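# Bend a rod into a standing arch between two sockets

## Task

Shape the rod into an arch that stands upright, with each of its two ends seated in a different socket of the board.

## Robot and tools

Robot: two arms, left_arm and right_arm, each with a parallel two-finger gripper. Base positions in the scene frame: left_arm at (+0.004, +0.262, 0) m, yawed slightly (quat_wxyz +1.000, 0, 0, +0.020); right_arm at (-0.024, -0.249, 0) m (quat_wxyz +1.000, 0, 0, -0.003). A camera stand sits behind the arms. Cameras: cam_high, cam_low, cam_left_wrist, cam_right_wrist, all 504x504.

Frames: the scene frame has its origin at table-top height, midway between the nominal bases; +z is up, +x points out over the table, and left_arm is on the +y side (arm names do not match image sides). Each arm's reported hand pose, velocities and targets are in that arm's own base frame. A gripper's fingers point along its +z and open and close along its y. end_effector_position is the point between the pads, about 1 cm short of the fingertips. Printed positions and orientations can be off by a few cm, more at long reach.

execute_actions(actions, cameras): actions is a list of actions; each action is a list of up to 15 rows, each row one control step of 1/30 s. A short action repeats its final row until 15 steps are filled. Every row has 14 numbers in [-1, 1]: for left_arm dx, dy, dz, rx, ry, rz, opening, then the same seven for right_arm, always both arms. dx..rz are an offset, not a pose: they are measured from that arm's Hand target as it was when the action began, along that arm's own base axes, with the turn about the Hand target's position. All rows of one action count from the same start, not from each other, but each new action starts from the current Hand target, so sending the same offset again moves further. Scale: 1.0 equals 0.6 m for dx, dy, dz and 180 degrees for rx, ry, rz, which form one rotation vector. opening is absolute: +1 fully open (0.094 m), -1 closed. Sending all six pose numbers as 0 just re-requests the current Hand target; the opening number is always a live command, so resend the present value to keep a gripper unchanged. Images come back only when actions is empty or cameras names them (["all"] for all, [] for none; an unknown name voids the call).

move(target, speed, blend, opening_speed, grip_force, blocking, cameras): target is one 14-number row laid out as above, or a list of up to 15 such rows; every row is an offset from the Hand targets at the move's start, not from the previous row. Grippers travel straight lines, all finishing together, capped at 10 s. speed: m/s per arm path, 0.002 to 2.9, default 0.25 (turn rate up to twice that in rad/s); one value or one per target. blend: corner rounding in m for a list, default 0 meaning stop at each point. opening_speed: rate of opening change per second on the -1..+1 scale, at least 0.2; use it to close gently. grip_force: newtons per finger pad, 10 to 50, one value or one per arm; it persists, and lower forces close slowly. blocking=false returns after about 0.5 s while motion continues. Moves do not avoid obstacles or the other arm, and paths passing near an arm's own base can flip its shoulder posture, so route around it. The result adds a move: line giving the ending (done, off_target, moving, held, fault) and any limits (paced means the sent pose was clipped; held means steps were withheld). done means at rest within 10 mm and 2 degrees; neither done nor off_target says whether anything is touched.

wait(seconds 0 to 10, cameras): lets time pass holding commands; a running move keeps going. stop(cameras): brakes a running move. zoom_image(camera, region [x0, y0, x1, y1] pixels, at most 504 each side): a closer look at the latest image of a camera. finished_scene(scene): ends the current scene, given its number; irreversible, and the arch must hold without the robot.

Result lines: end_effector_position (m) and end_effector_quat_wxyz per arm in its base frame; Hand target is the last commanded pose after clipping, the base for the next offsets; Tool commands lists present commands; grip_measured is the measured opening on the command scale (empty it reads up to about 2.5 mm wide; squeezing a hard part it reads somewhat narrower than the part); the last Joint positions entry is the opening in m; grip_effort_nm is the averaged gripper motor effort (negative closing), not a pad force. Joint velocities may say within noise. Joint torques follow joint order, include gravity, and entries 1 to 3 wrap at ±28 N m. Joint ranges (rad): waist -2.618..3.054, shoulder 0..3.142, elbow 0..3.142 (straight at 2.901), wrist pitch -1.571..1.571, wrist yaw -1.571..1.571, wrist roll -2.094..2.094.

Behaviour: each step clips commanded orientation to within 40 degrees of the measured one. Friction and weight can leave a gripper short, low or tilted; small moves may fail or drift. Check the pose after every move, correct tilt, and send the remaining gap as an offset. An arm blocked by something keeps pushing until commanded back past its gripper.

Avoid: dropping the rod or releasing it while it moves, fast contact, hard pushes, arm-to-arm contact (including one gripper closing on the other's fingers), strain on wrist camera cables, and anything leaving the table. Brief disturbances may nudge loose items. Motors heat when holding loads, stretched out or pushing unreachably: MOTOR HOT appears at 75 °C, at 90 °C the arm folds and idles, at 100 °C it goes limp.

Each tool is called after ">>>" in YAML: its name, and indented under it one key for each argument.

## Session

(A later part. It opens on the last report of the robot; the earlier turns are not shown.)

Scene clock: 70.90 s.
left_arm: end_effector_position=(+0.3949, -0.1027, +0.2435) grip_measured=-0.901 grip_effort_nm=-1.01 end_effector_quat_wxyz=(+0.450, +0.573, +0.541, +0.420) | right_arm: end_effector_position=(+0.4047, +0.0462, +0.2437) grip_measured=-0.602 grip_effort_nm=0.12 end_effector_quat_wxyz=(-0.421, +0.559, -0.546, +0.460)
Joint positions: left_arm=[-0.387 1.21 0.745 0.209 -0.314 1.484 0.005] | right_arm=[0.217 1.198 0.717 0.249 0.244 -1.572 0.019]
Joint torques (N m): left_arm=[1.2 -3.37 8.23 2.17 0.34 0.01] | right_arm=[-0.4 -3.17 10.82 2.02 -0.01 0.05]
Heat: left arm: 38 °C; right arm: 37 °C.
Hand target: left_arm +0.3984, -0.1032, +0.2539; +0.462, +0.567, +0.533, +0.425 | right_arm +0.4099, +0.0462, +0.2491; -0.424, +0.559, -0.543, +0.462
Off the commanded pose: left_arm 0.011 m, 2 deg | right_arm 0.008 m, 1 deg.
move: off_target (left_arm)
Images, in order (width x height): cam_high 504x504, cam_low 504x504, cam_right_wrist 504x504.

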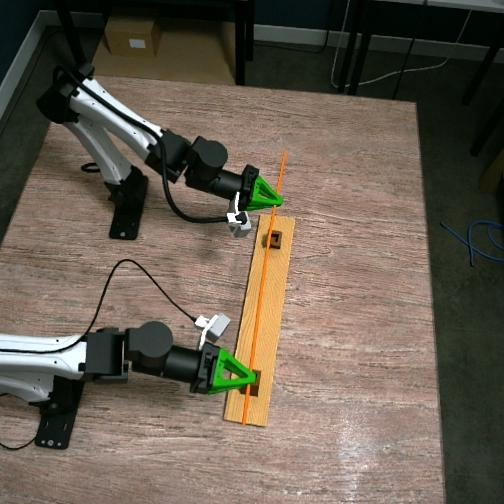

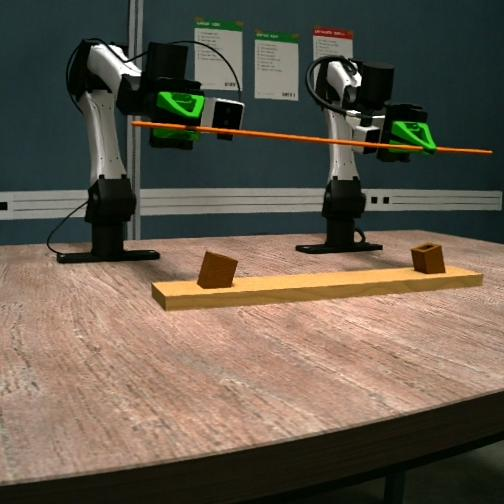

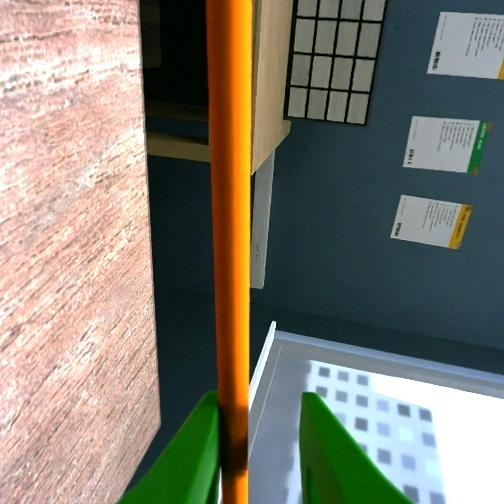

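>>> move:
  target:
    - [0.0,0,0,0,0,0,-1,0,0,-0.012,0,0,0,-0.6]
    - [0,0,0,0,0,0,-1,0,0,-0.012,0,0,0,-1]
  opening_speed: 0.3
  speed: 0.03
  cameras: ["all"]

Scene clock: 74.70 s.
left_arm: end_effector_position=(+0.3949, -0.1027, +0.2435) grip_measured=-0.901 grip_effort_nm=-1.01 end_effector_quat_wxyz=(+0.450, +0.573, +0.541, +0.420) | right_arm: end_effector_position=(+0.4068, +0.0468, +0.2452) grip_measured=-0.889 grip_effort_nm=-1.03 end_effector_quat_wxyz=(-0.424, +0.557, -0.544, +0.463)
Joint positions: left_arm=[-0.387 1.21 0.745 0.209 -0.314 1.484 0.005] | right_arm=[0.217 1.206 0.717 0.269 0.243 -1.572 0.005]
Joint torques (N m): left_arm=[1.18 -3.4 8.24 2.19 0.33 0] | right_arm=[-0.4 -3.08 8.42 2.12 -0.02 0.05]
Heat: left arm: 38 °C; right arm: 38 °C.
Hand target: left_arm +0.3984, -0.1032, +0.2539; +0.462, +0.567, +0.533, +0.425 | right_arm +0.4100, +0.0462, +0.2420; -0.424, +0.559, -0.543, +0.462
Off the commanded pose: left_arm 0.011 m, 2 deg | right_arm 0.005 m, 0 deg.
move: off_target (left_arm)

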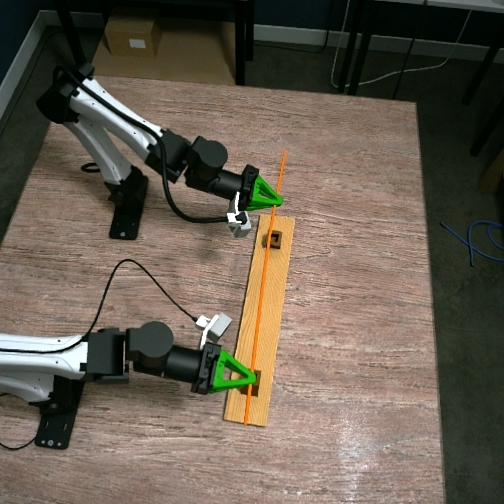

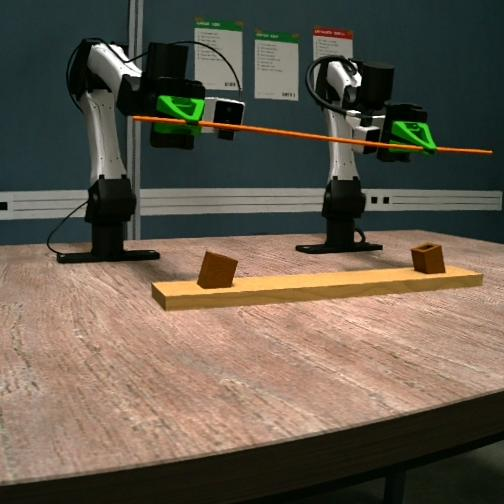

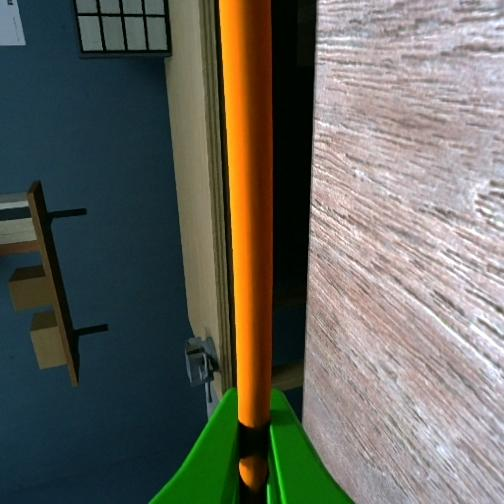

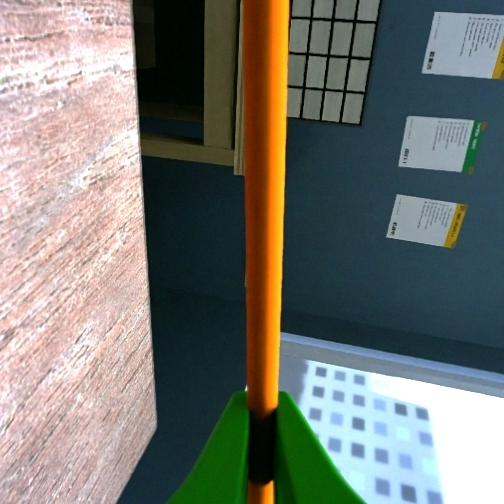

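>>> move:
  target: [-0.0006,-0.0083,0,-0.111,0.0081,0,-1,0.0002,0.0083,0,0.111,-0.003,0,-1]
  speed: 0.1
  cameras: ["all"]

Scene clock: 80.63 s.
left_arm: end_effector_position=(+0.3974, -0.1063, +0.2466) grip_measured=-0.901 grip_effort_nm=-1.01 end_effector_quat_wxyz=(+0.526, +0.496, +0.607, +0.329) | right_arm: end_effector_position=(+0.4092, +0.0497, +0.2491) grip_measured=-0.889 grip_effort_nm=-1.03 end_effector_quat_wxyz=(+0.509, -0.479, +0.607, -0.378)
Joint positions: left_arm=[-0.355 1.21 0.745 0.227 -0.223 1.19 0.005] | right_arm=[0.185 1.206 0.717 0.288 0.153 -1.276 0.005]
Joint torques (N m): left_arm=[1.09 -3.93 6.63 2.32 0.45 -0.44] | right_arm=[-0.32 -3.62 6.94 2.2 -0.13 0.4]
Heat: left arm: 38 °C; right arm: 38 °C.
Hand target: left_arm +0.3981, -0.1081, +0.2539; +0.547, +0.483, +0.605, +0.319 | right_arm +0.4101, +0.0511, +0.2419; +0.517, -0.474, +0.613, -0.363
Off the commanded pose: left_arm 0.008 m, 3 deg | right_arm 0.007 m, 2 deg.
move: off_target (left_arm)

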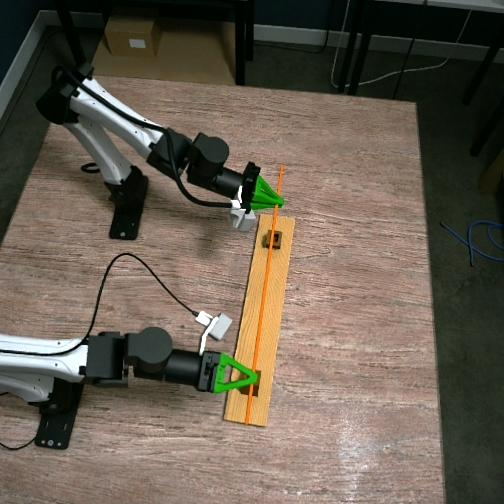

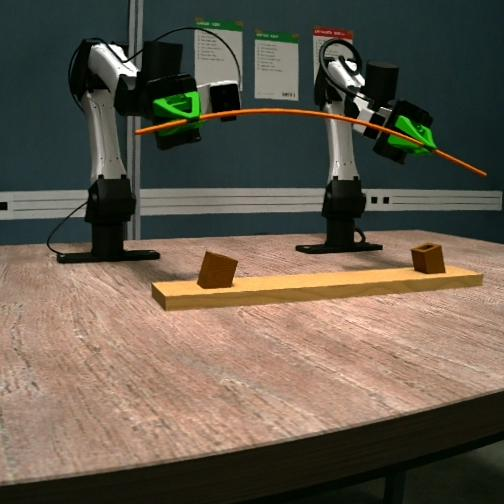

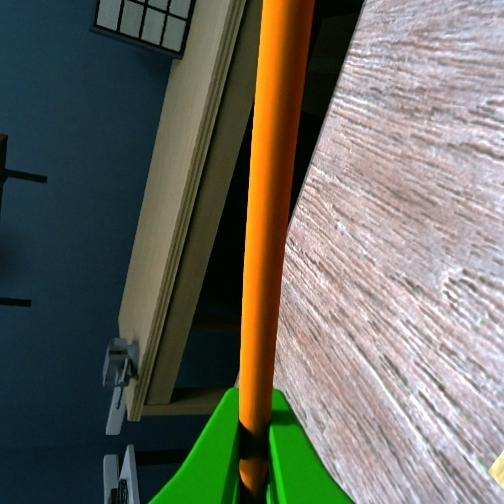

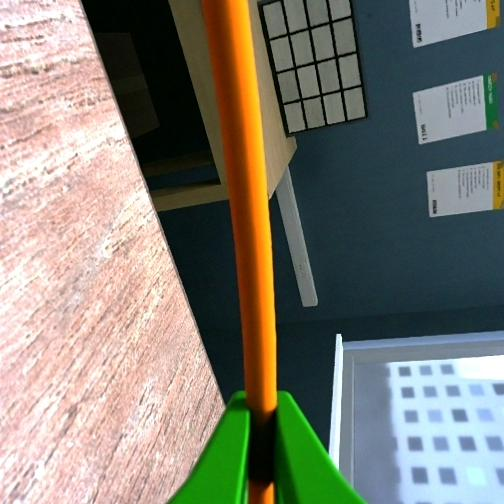

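>>> move:
  target: [-0.0016,-0.0225,0,-0.122,0.0089,0,-1,0.0006,0.0225,0,0.122,-0.0033,0,-1]
  speed: 0.1
  cameras: ["all"]

Scene clock: 84.50 s.
left_arm: end_effector_position=(+0.3956, -0.1167, +0.2468) grip_measured=-0.901 grip_effort_nm=-1.01 end_effector_quat_wxyz=(+0.598, +0.392, +0.666, +0.213) | right_arm: end_effector_position=(+0.4097, +0.0597, +0.2498) grip_measured=-0.889 grip_effort_nm=-1.04 end_effector_quat_wxyz=(+0.591, -0.374, +0.662, -0.268)
Joint positions: left_arm=[-0.355 1.21 0.707 0.306 -0.162 0.842 0.005] | right_arm=[0.185 1.214 0.684 0.372 0.096 -0.925 0.005]
Joint torques (N m): left_arm=[0.51 -3.11 6.86 2.44 0.48 -0.66] | right_arm=[0.13 -3.23 6.82 2.23 -0.21 0.6]
Heat: left arm: 38 °C; right arm: 38 °C.
Hand target: left_arm +0.3972, -0.1216, +0.2540; +0.621, +0.375, +0.662, +0.191 | right_arm +0.4104, +0.0646, +0.2420; +0.601, -0.365, +0.668, -0.242
Off the commanded pose: left_arm 0.009 m, 4 deg | right_arm 0.009 m, 3 deg.
move: off_target (left_arm, right_arm)

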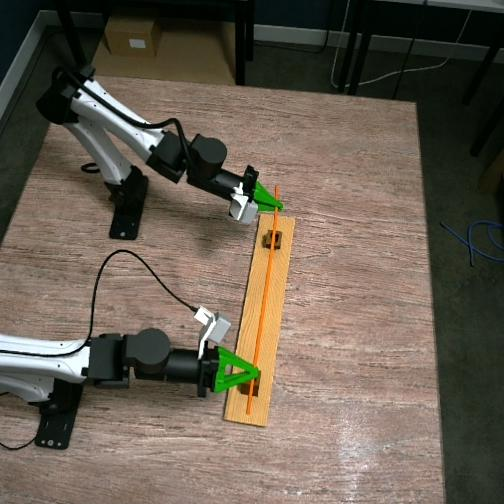

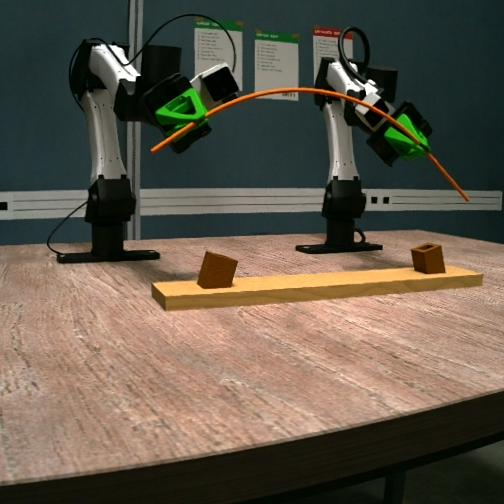

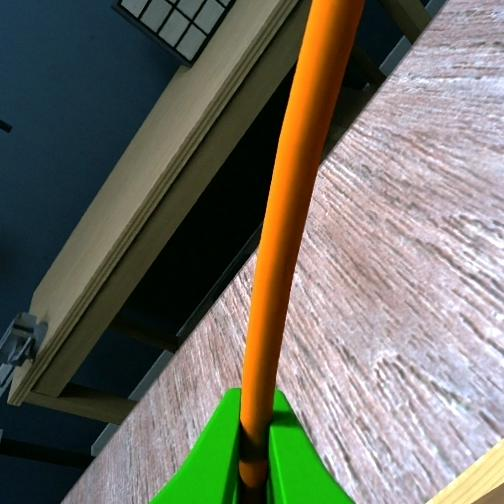

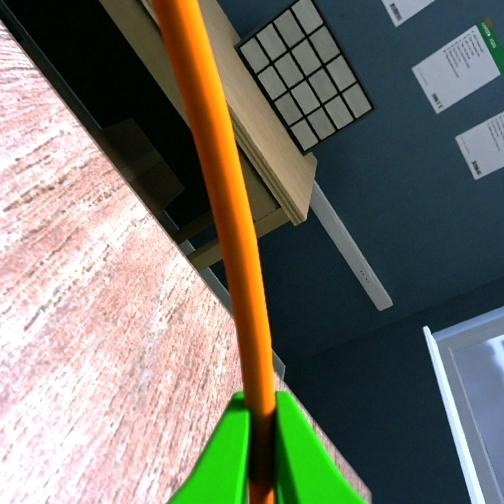

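>>> move:
  target: [-0.0037,-0.05,0,-0.136,0.0099,0,-1,0.0013,0.05,0,0.136,-0.0037,0,-1]
  speed: 0.1
  cameras: ["all"]

Scene clock: 88.83 s.
left_arm: end_effector_position=(+0.3957, -0.1392, +0.2434) grip_measured=-0.901 grip_effort_nm=-1.01 end_effector_quat_wxyz=(+0.653, +0.256, +0.709, +0.077) | right_arm: end_effector_position=(+0.4124, +0.0813, +0.2479) grip_measured=-0.889 grip_effort_nm=-1.04 end_effector_quat_wxyz=(+0.659, -0.236, +0.701, -0.137)
Joint positions: left_arm=[-0.414 1.259 0.664 0.457 -0.183 0.438 0.005] | right_arm=[0.247 1.264 0.641 0.53 0.128 -0.518 0.005]
Joint torques (N m): left_arm=[-1.33 -3.14 6.89 2.57 0.41 -0.8] | right_arm=[1.66 -3.48 6.75 2.31 -0.24 0.71]
Heat: left arm: 38 °C; right arm: 40 °C.
Hand target: left_arm +0.3949, -0.1516, +0.2538; +0.676, +0.238, +0.697, +0.040 | right_arm +0.4112, +0.0948, +0.2420; +0.669, -0.228, +0.701, -0.097
Off the commanded pose: left_arm 0.016 m, 6 deg | right_arm 0.015 m, 5 deg.
move: off_target (left_arm, right_arm)

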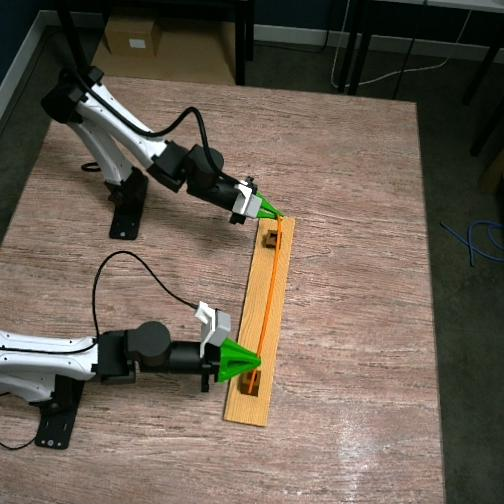

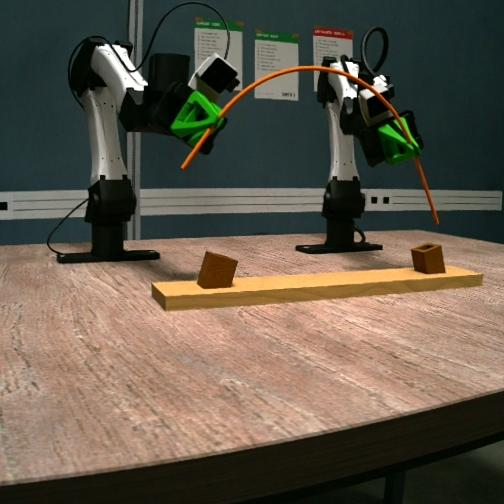

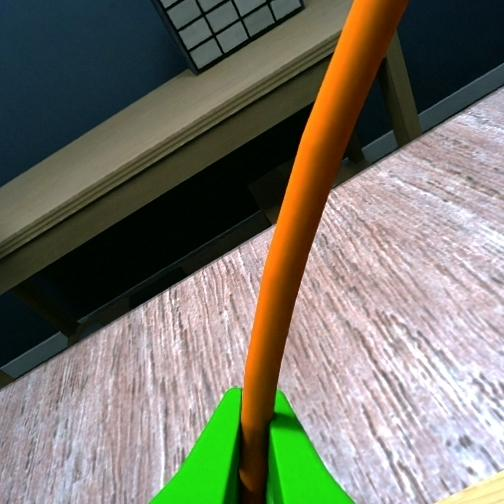

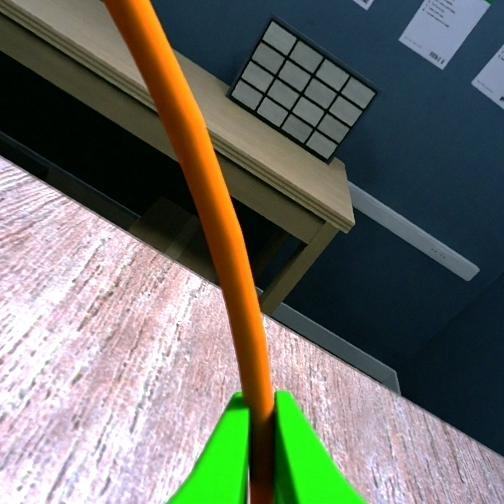

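>>> move:
  target: [0.0,0.007,-0.08,-0.078,0.0057,0,-1,0.003,0.128,-0.08,0.078,-0.0021,0,-1]
  speed: 0.1
  cameras: ["all"]

Scene clock: 96.67 s.
left_arm: end_effector_position=(+0.3962, -0.1287, +0.1905) grip_measured=-0.901 grip_effort_nm=-1.00 end_effector_quat_wxyz=(+0.670, +0.152, +0.727, +0.003) | right_arm: end_effector_position=(+0.4183, +0.1417, +0.1973) grip_measured=-0.889 grip_effort_nm=-1.04 end_effector_quat_wxyz=(+0.683, -0.129, +0.715, -0.078)
Joint positions: left_arm=[-0.393 1.399 0.484 0.81 -0.191 0.191 0.005] | right_arm=[0.49 1.547 0.589 0.897 0.424 -0.266 0.005]
Joint torques (N m): left_arm=[-0.96 -3.45 6.56 2.68 0.88 -0.61] | right_arm=[3.03 -4.82 6.04 2.36 -0.71 0.66]
Heat: left arm: 38 °C; right arm: 42 °C.
Hand target: left_arm +0.3949, -0.1475, +0.2058; +0.693, +0.154, +0.703, -0.047 | right_arm +0.4130, +0.1716, +0.1940; +0.694, -0.145, +0.705, -0.012
Off the commanded pose: left_arm 0.024 m, 7 deg | right_arm 0.031 m, 8 deg.
move: off_target (left_arm, right_arm)

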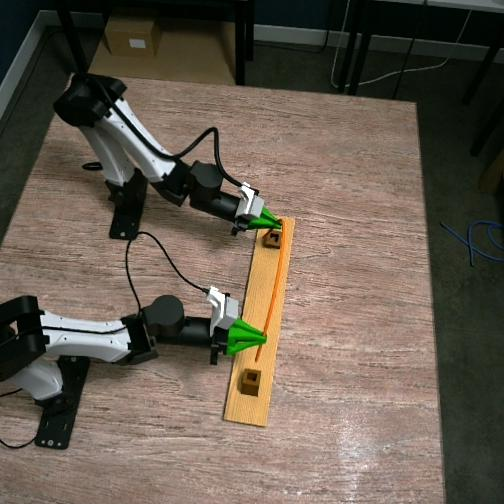

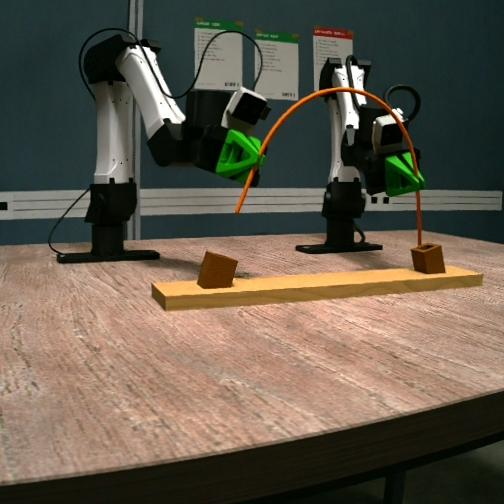

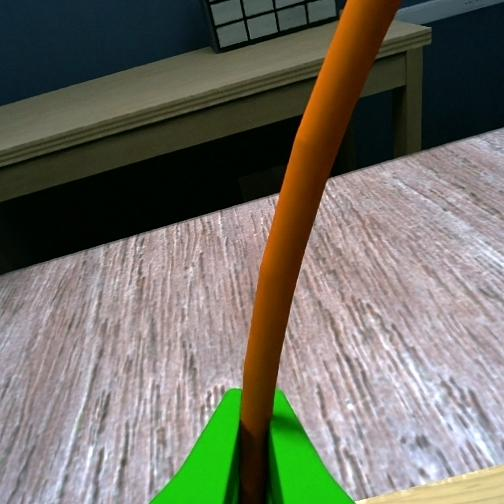

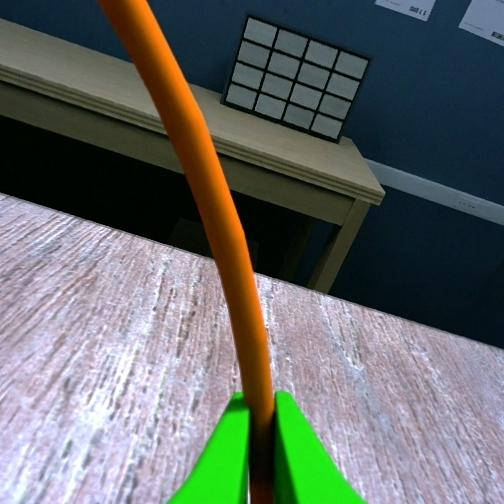

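>>> zoom_image:
  camera: "cam_high"
  region: [210, 190, 330, 270]

>>> zoom_image:
  camera: "cam_high"
  region: [200, 320, 320, 400]

>>> zoom_image:
  camera: "cam_low"
  region: [180, 80, 460, 300]

Scaled by 4.200 from the camera's 504x504 image, which has a finer 720x720 frame.

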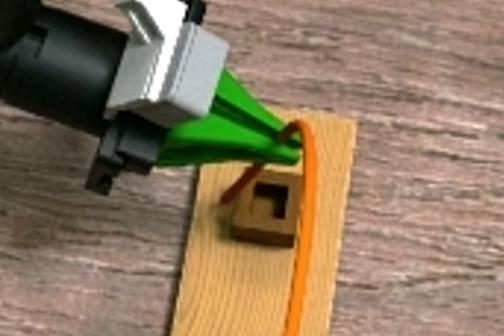

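Scaled by 4.200 from the camera's 504x504 image, which has a finer 720x720 frame.

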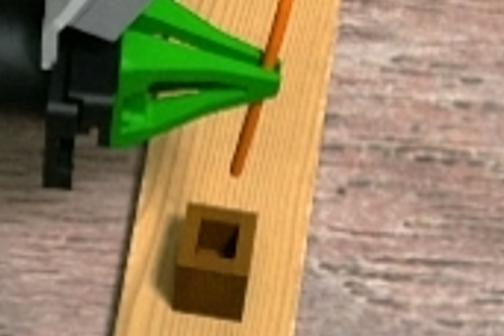

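Scaled by 1.800 from the camera's 504x504 image, which has a finer 720x720 frame.

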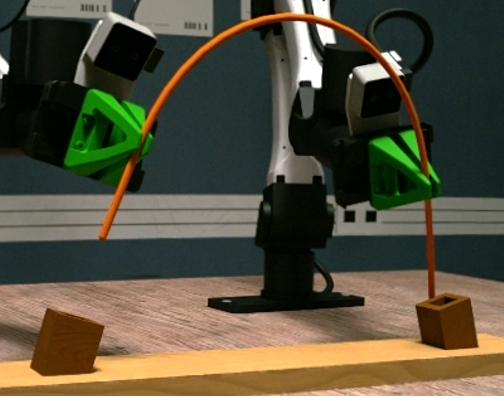

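>>> move:
  target: [-0.02,0.013,0.02,-0.005,-0.117,0,-1,-0.04,-0.036,0.01,0.001,-0.05,0,-1]
  speed: 0.06
  cameras: ["all"]

>>> zoom_image:
  camera: "cam_high"
  region: [210, 190, 330, 270]

>>> zoom_image:
  camera: "cam_high"
  region: [200, 320, 320, 400]

>>> zoom_image:
  camera: "cam_low"
  region: [180, 80, 460, 300]

Scene clock: 115.63 s.
left_arm: end_effector_position=(+0.3906, -0.1276, +0.1920) grip_measured=-0.901 grip_effort_nm=-1.01 end_effector_quat_wxyz=(+0.760, +0.157, +0.630, +0.011) | right_arm: end_effector_position=(+0.3929, +0.1322, +0.1877) grip_measured=-0.889 grip_effort_nm=-1.04 end_effector_quat_wxyz=(+0.718, -0.135, +0.679, -0.075)
Joint positions: left_arm=[-0.377 1.68 0.357 1.481 -0.146 0.282 0.005] | right_arm=[0.486 1.577 0.418 1.205 0.392 -0.318 0.005]
Joint torques (N m): left_arm=[-0.38 -4.88 4.55 2.95 0.81 -0.31] | right_arm=[0.85 -4.44 5.33 2.85 -0.75 0.39]
Heat: left arm: 38 °C; right arm: 44 °C.
Hand target: left_arm +0.3830, -0.1396, +0.2178; +0.811, +0.154, +0.564, -0.024 | right_arm +0.3890, +0.1499, +0.2001; +0.747, -0.142, +0.649, -0.022
Off the commanded pose: left_arm 0.029 m, 10 deg | right_arm 0.022 m, 8 deg.
joint sent to its limit (left arm) — joint 4 (wrist pitch), upper limit. The joint targets are off in orientation, not in position.
move: off_target (left_arm, right_arm)

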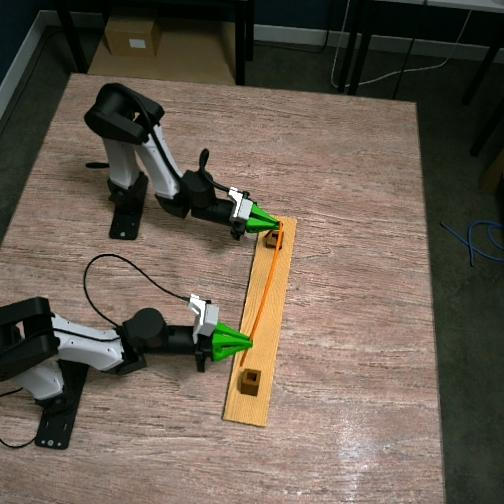

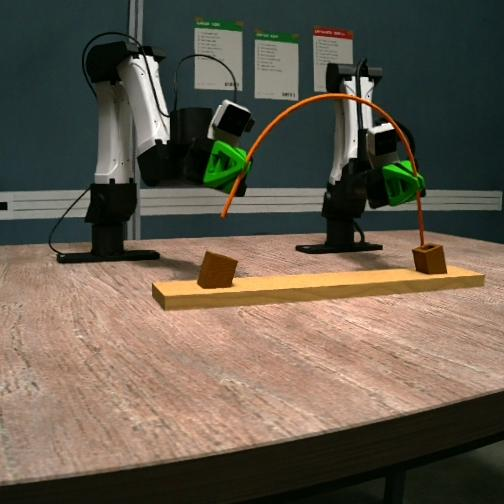

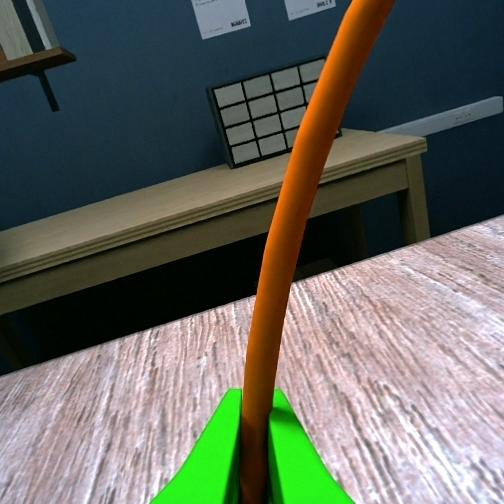

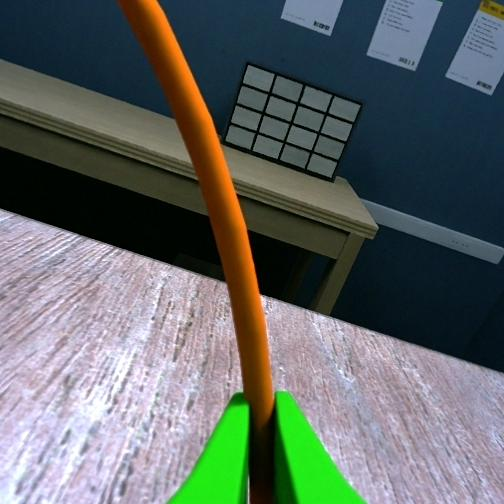

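Scaled by 4.200 from the camera's 504x504 image, which has a finer 720x720 frame.

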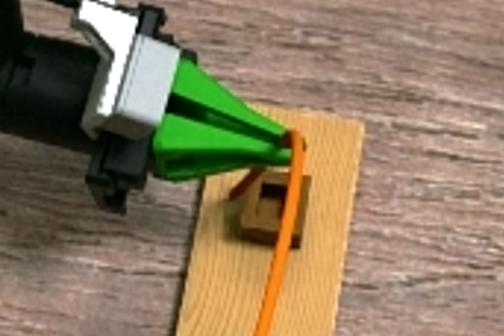

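Scaled by 4.200 from the camera's 504x504 image, which has a finer 720x720 frame.

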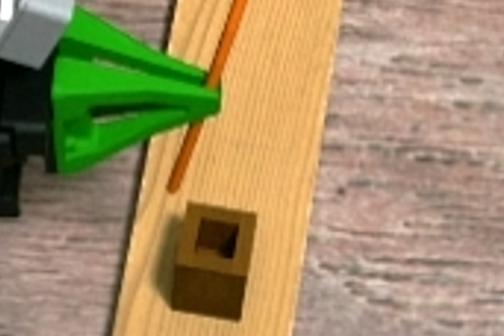

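Scaled by 1.800 from the camera's 504x504 image, which has a finer 720x720 frame.

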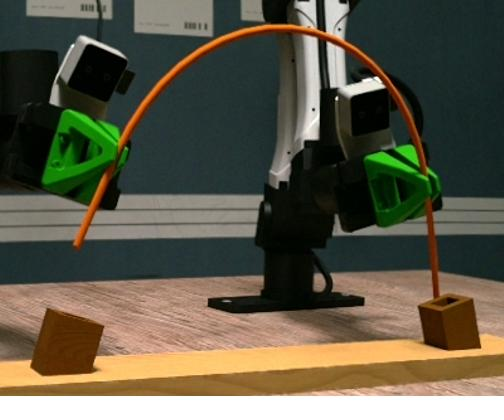

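>>> move:
  target: [0,0,0,0,0.04,0.115,-1,0,0,0,0,0,-0.08,-1]
  speed: 0.08
  cameras: ["all"]

>>> zoom_image:
  camera: "cam_high"
  region: [210, 190, 330, 270]

>>> zoom_image:
  camera: "cam_high"
  region: [200, 320, 320, 400]

>>> zoom_image:
  camera: "cam_low"
  region: [180, 80, 460, 300]

Scene clock: 125.00 s.
left_arm: end_effector_position=(+0.3820, -0.1213, +0.1978) grip_measured=-0.901 grip_effort_nm=-1.01 end_effector_quat_wxyz=(+0.737, +0.063, +0.654, +0.157) | right_arm: end_effector_position=(+0.3837, +0.1251, +0.1705) grip_measured=-0.889 grip_effort_nm=-1.04 end_effector_quat_wxyz=(+0.686, -0.079, +0.701, -0.176)
Joint positions: left_arm=[-0.589 1.68 0.42 1.438 -0.696 0.421 0.005] | right_arm=[0.615 1.65 0.446 1.209 0.754 -0.367 0.005]
Joint torques (N m): left_arm=[-2.15 -4.85 7.56 2.19 0.52 -0.53] | right_arm=[2.35 -4.83 9.05 2.98 -0.44 0.34]
Heat: left arm: 38 °C; right arm: 48 °C.
Hand target: left_arm +0.3829, -0.1397, +0.2178; +0.765, +0.049, +0.632, +0.113 | right_arm +0.3890, +0.1499, +0.2001; +0.739, -0.060, +0.661, -0.115
Off the commanded pose: left_arm 0.027 m, 7 deg | right_arm 0.039 m, 11 deg.
move: off_target (left_arm, right_arm)

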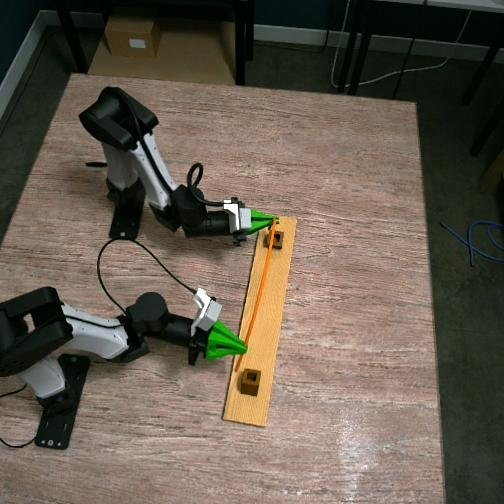

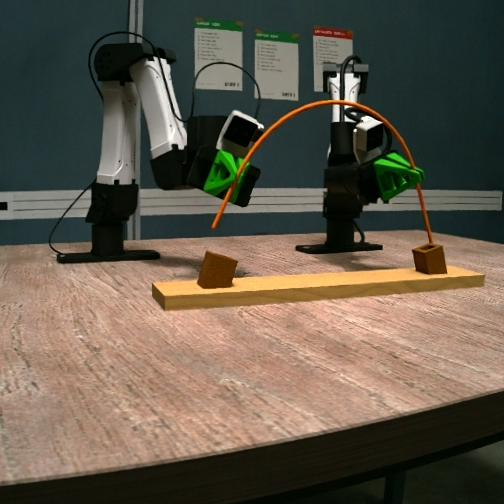

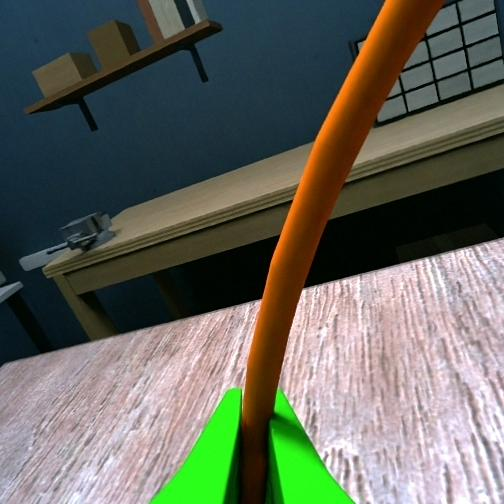

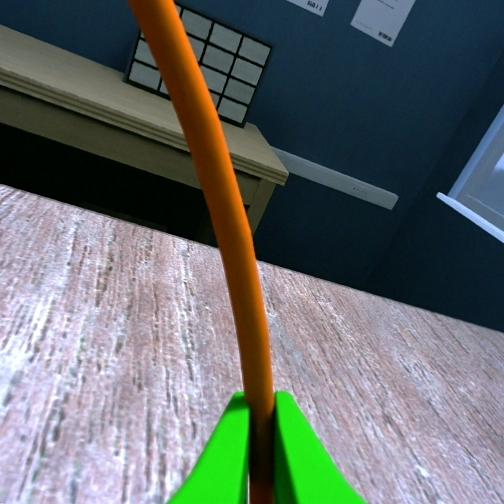

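Scaled by 4.200 from the camera's 504x504 image, which has a finer 720x720 frame.

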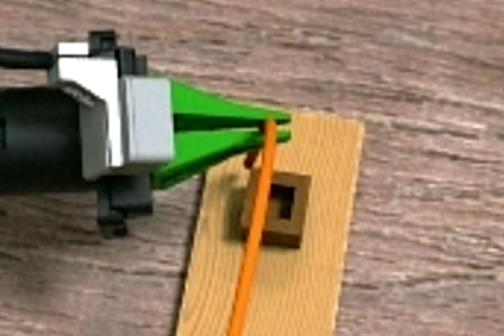

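Scaled by 4.200 from the camera's 504x504 image, which has a finer 720x720 frame.

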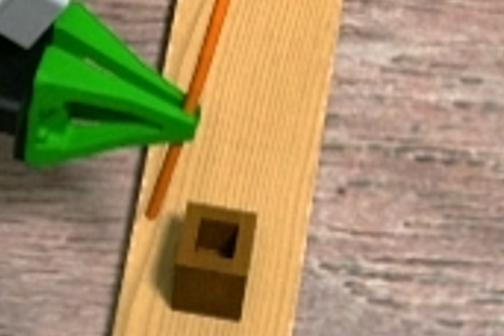

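Scaled by 1.800 from the camera's 504x504 image, which has a finer 720x720 frame.

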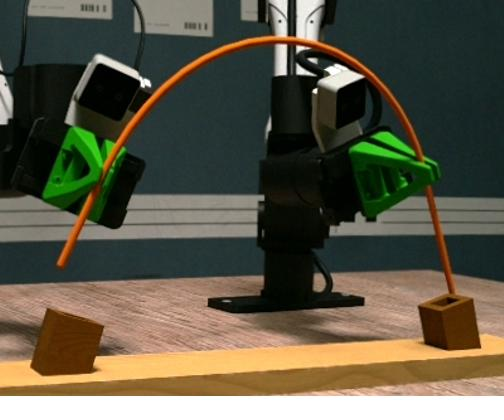

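>>> move:
  target: [0.037,-0.007,0,0,0,0,-1,0.047,0.0,0.035,0,-0.035,-0.03,-1]
  speed: 0.06
  cameras: ["cam_high","cam_low"]

>>> zoom_image:
  camera: "cam_high"
  region: [210, 190, 330, 270]

>>> zoom_image:
  camera: "cam_high"
  region: [200, 320, 320, 400]

>>> zoom_image:
  camera: "cam_low"
  region: [180, 80, 460, 300]

Scene clock: 130.20 s.
left_arm: end_effector_position=(+0.4008, -0.1242, +0.1983) grip_measured=-0.901 grip_effort_nm=-1.01 end_effector_quat_wxyz=(+0.735, +0.056, +0.656, +0.165) | right_arm: end_effector_position=(+0.4085, +0.1265, +0.1740) grip_measured=-0.889 grip_effort_nm=-1.04 end_effector_quat_wxyz=(+0.677, -0.065, +0.697, -0.229)
Joint positions: left_arm=[-0.571 1.737 0.499 1.414 -0.699 0.421 0.005] | right_arm=[0.609 1.763 0.575 1.22 0.842 -0.442 0.005]
Joint torques (N m): left_arm=[-0.99 -5.15 7.84 2.17 0.87 -0.62] | right_arm=[1.21 -5.61 9.26 3.97 -0.65 0.25]
Heat: left arm: 38 °C; right arm: 50 °C.
Hand target: left_arm +0.4051, -0.1439, +0.2179; +0.766, +0.049, +0.632, +0.113 | right_arm +0.4173, +0.1499, +0.2211; +0.768, -0.022, +0.622, -0.153
Off the commanded pose: left_arm 0.028 m, 8 deg | right_arm 0.053 m, 17 deg.
move: off_target (left_arm, right_arm)
Images, in order (width x height): cam_high 504x504, cam_low 504x504.

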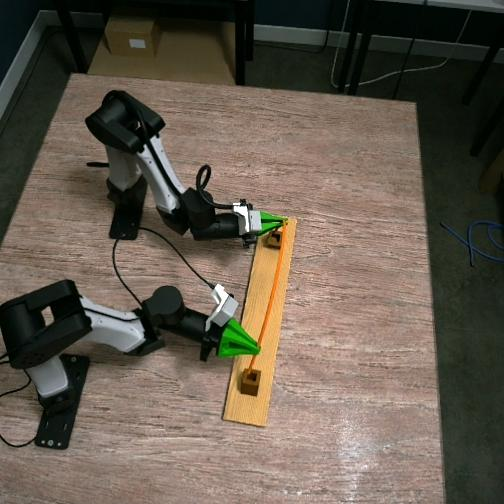

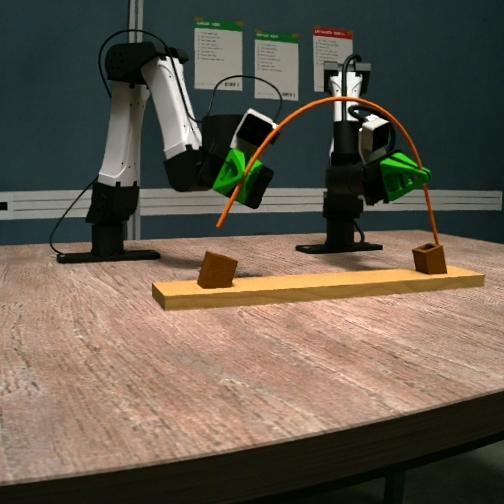

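Scaled by 4.200 from the camera's 504x504 image, which has a finer 720x720 frame.

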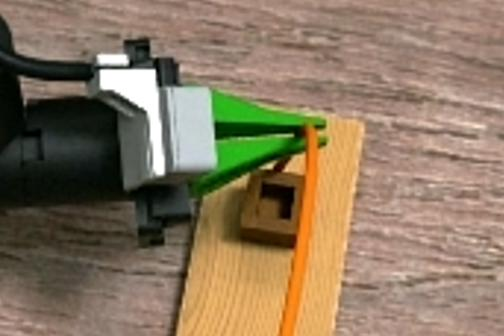

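Scaled by 4.200 from the camera's 504x504 image, which has a finer 720x720 frame.

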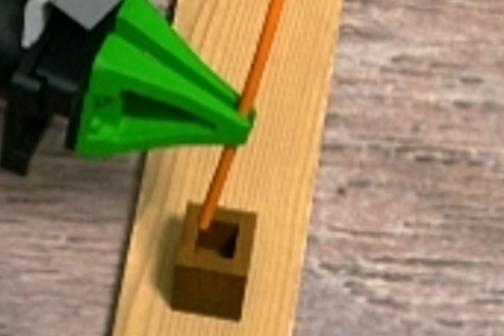

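Scaled by 1.800 from the camera's 504x504 image, which has a finer 720x720 frame.

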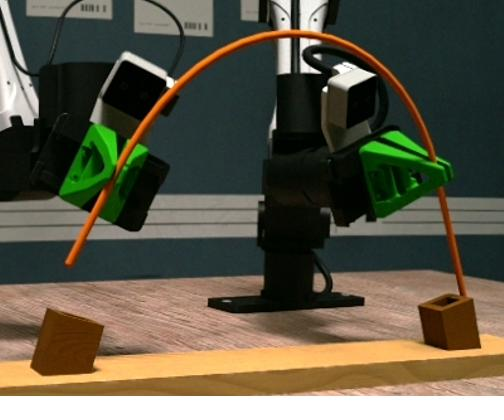

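>>> move:
  target: [0.0,-0.023,0.01,0,0,0,-1,0.0135,0.002,-0.02,0,0,0,-1]
  speed: 0.06
  cameras: ["cam_high","cam_low"]

>>> zoom_image:
  camera: "cam_high"
  region: [210, 190, 330, 270]

>>> zoom_image:
  camera: "cam_high"
  region: [200, 320, 320, 400]

>>> zoom_image:
  camera: "cam_low"
  region: [180, 80, 460, 300]

Scene clock: 137.73 s.
left_arm: end_effector_position=(+0.4045, -0.1276, +0.2009) grip_measured=-0.901 grip_effort_nm=-1.01 end_effector_quat_wxyz=(+0.730, +0.051, +0.659, +0.173) | right_arm: end_effector_position=(+0.4150, +0.1244, +0.1604) grip_measured=-0.890 grip_effort_nm=-1.04 end_effector_quat_wxyz=(+0.666, -0.068, +0.704, -0.239)
Joint positions: left_arm=[-0.583 1.737 0.532 1.374 -0.732 0.422 0.005] | right_arm=[0.596 1.813 0.592 1.221 0.845 -0.442 0.005]
Joint torques (N m): left_arm=[-3.37 -5.39 8.14 2.28 0.79 -0.52] | right_arm=[1.39 -5.81 8.94 4.17 -0.74 0.34]
Heat: left arm: 38 °C; right arm: 61 °C.
Hand target: left_arm +0.4051, -0.1577, +0.2239; +0.766, +0.049, +0.632, +0.113 | right_arm +0.4253, +0.1511, +0.2091; +0.768, -0.022, +0.622, -0.153
Off the commanded pose: left_arm 0.038 m, 9 deg | right_arm 0.056 m, 19 deg.
move: off_target (left_arm, right_arm)
Images, in order (width x height): cam_high 504x504, cam_low 504x504.

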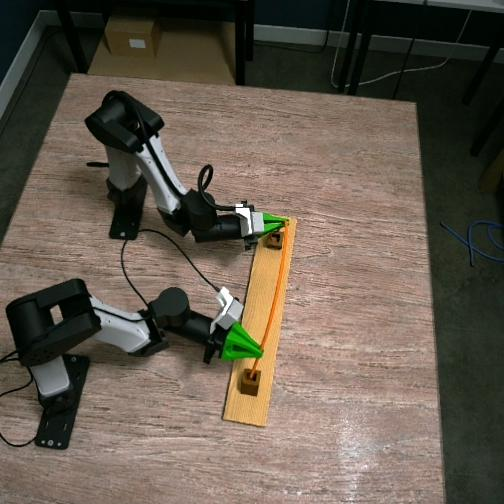

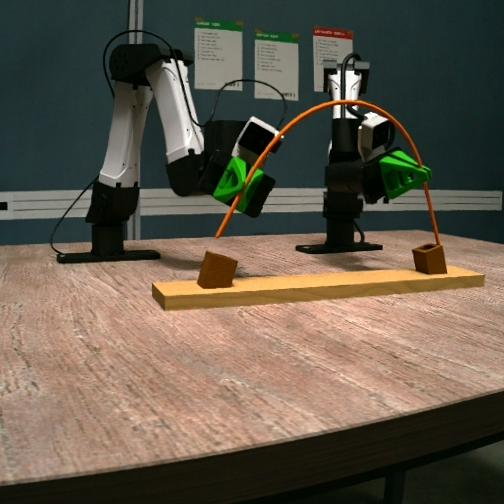

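Scaled by 4.200 from the camera's 504x504 image, which has a finer 720x720 frame.

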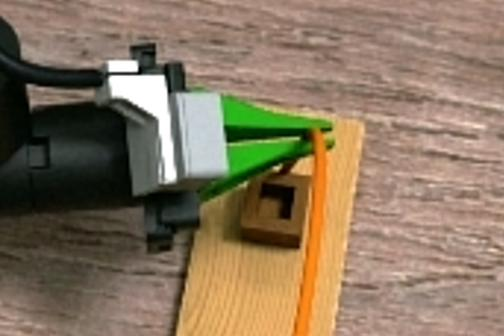

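Scaled by 4.200 from the camera's 504x504 image, which has a finer 720x720 frame.

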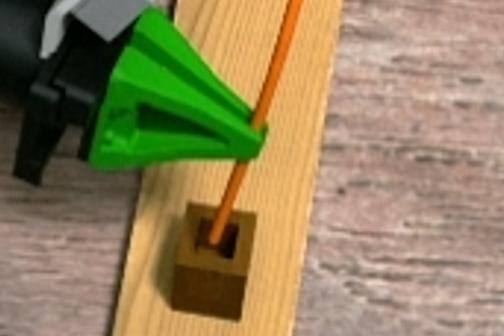

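Scaled by 1.800 from the camera's 504x504 image, which has a finer 720x720 frame.

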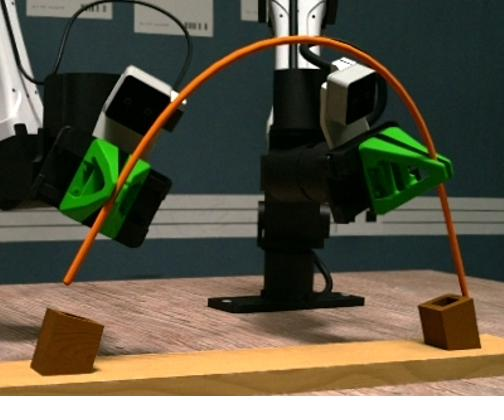

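>>> move:
  target: [0.0,-0.042,0.0,0,0,0,-1,0.006,0.0,-0.05,0,0.05,0.0,-1]
  speed: 0.08
  cameras: ["cam_high","cam_low"]

>>> zoom_image:
  camera: "cam_low"
  region: [180, 80, 460, 300]

>>> zoom_image:
  camera: "cam_high"
  region: [200, 320, 320, 400]

>>> zoom_image:
  camera: "cam_high"
  region: [210, 190, 330, 270]

Scene clock: 141.90 s.
left_arm: end_effector_position=(+0.4050, -0.1413, +0.2019) grip_measured=-0.901 grip_effort_nm=-1.01 end_effector_quat_wxyz=(+0.725, +0.038, +0.661, +0.190) | right_arm: end_effector_position=(+0.4164, +0.1199, +0.1629) grip_measured=-0.890 grip_effort_nm=-1.04 end_effector_quat_wxyz=(+0.673, -0.026, +0.706, -0.220)
Joint positions: left_arm=[-0.64 1.776 0.588 1.37 -0.83 0.45 0.005] | right_arm=[0.593 1.813 0.605 1.212 0.872 -0.357 0.005]
Joint torques (N m): left_arm=[-4.46 -5.33 8.25 2.26 1.17 -0.58] | right_arm=[1.73 -5.76 9.32 2.47 -0.9 0.4]
Heat: left arm: 39 °C; right arm: 65 °C.
Hand target: left_arm +0.4051, -0.1828, +0.2239; +0.766, +0.049, +0.632, +0.113 | right_arm +0.4289, +0.1512, +0.1789; +0.717, -0.034, +0.680, -0.151
Off the commanded pose: left_arm 0.047 m, 11 deg | right_arm 0.037 m, 10 deg.
move: off_target (left_arm, right_arm)
Images, in order (width x height): cam_high 504x504, cam_low 504x504.

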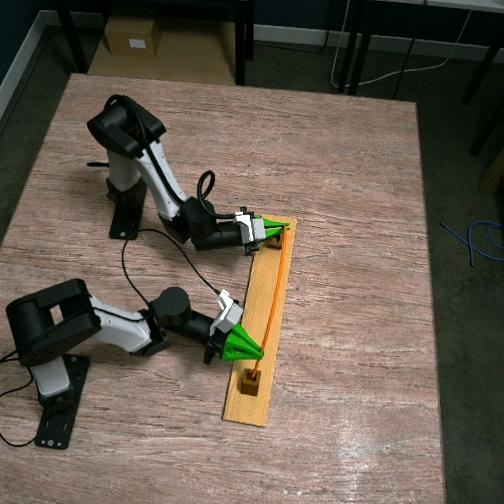

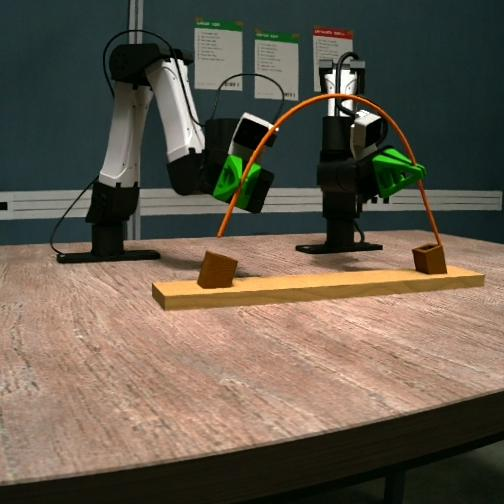

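Scaled by 1.800 from the camera's 504x504 image, which has a finer 720x720 frame.

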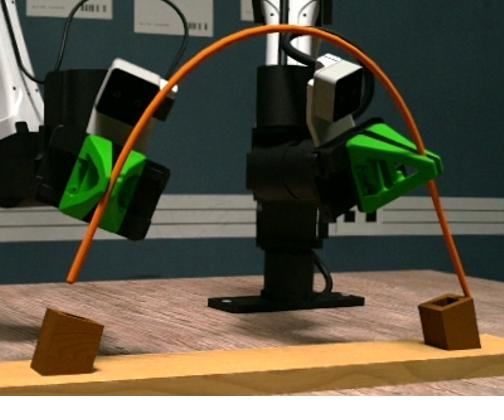

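Scaled by 4.200 from the camera's 504x504 image, which has a finer 720x720 frame.

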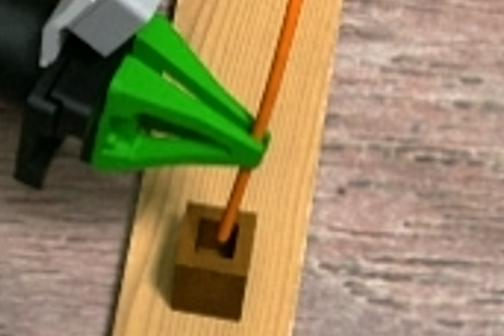

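Scaled by 4.200 from the camera's 504x504 image, which has a finer 720x720 frame.

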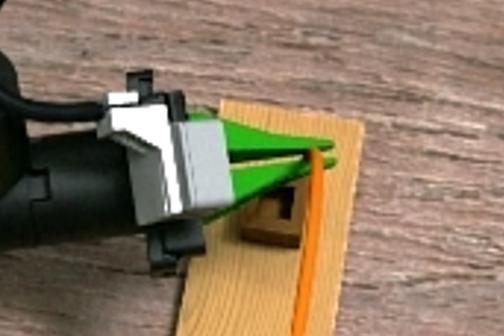

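>>> zoom_image:
  camera: "cam_low"
  region: [400, 225, 460, 285]

>>> zoom_image:
  camera: "cam_high"
  region: [255, 215, 300, 260]

Scaled by 8.400 from the camera's 504x504 image, which has a finer 720x720 frame.

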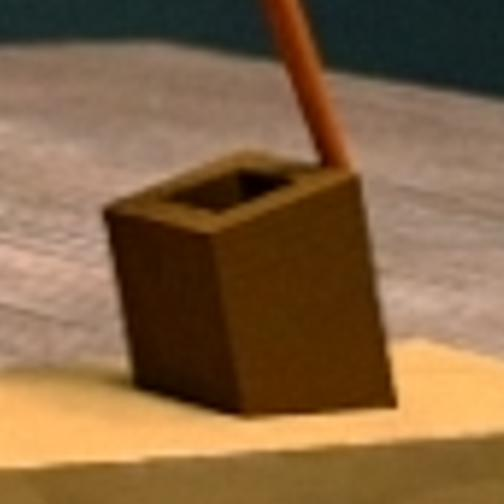

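Scaled by 11.200 from the camera's 504x504 image, which has a finer 720x720 frame.

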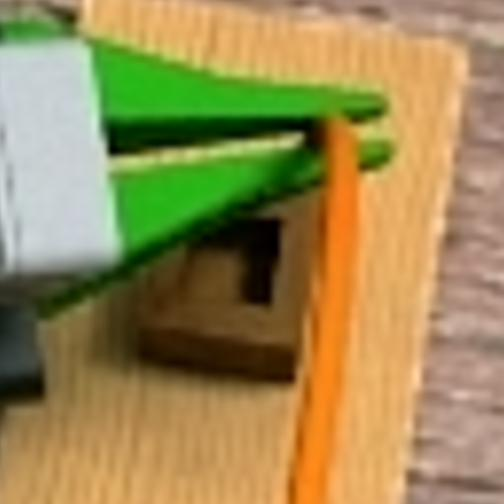

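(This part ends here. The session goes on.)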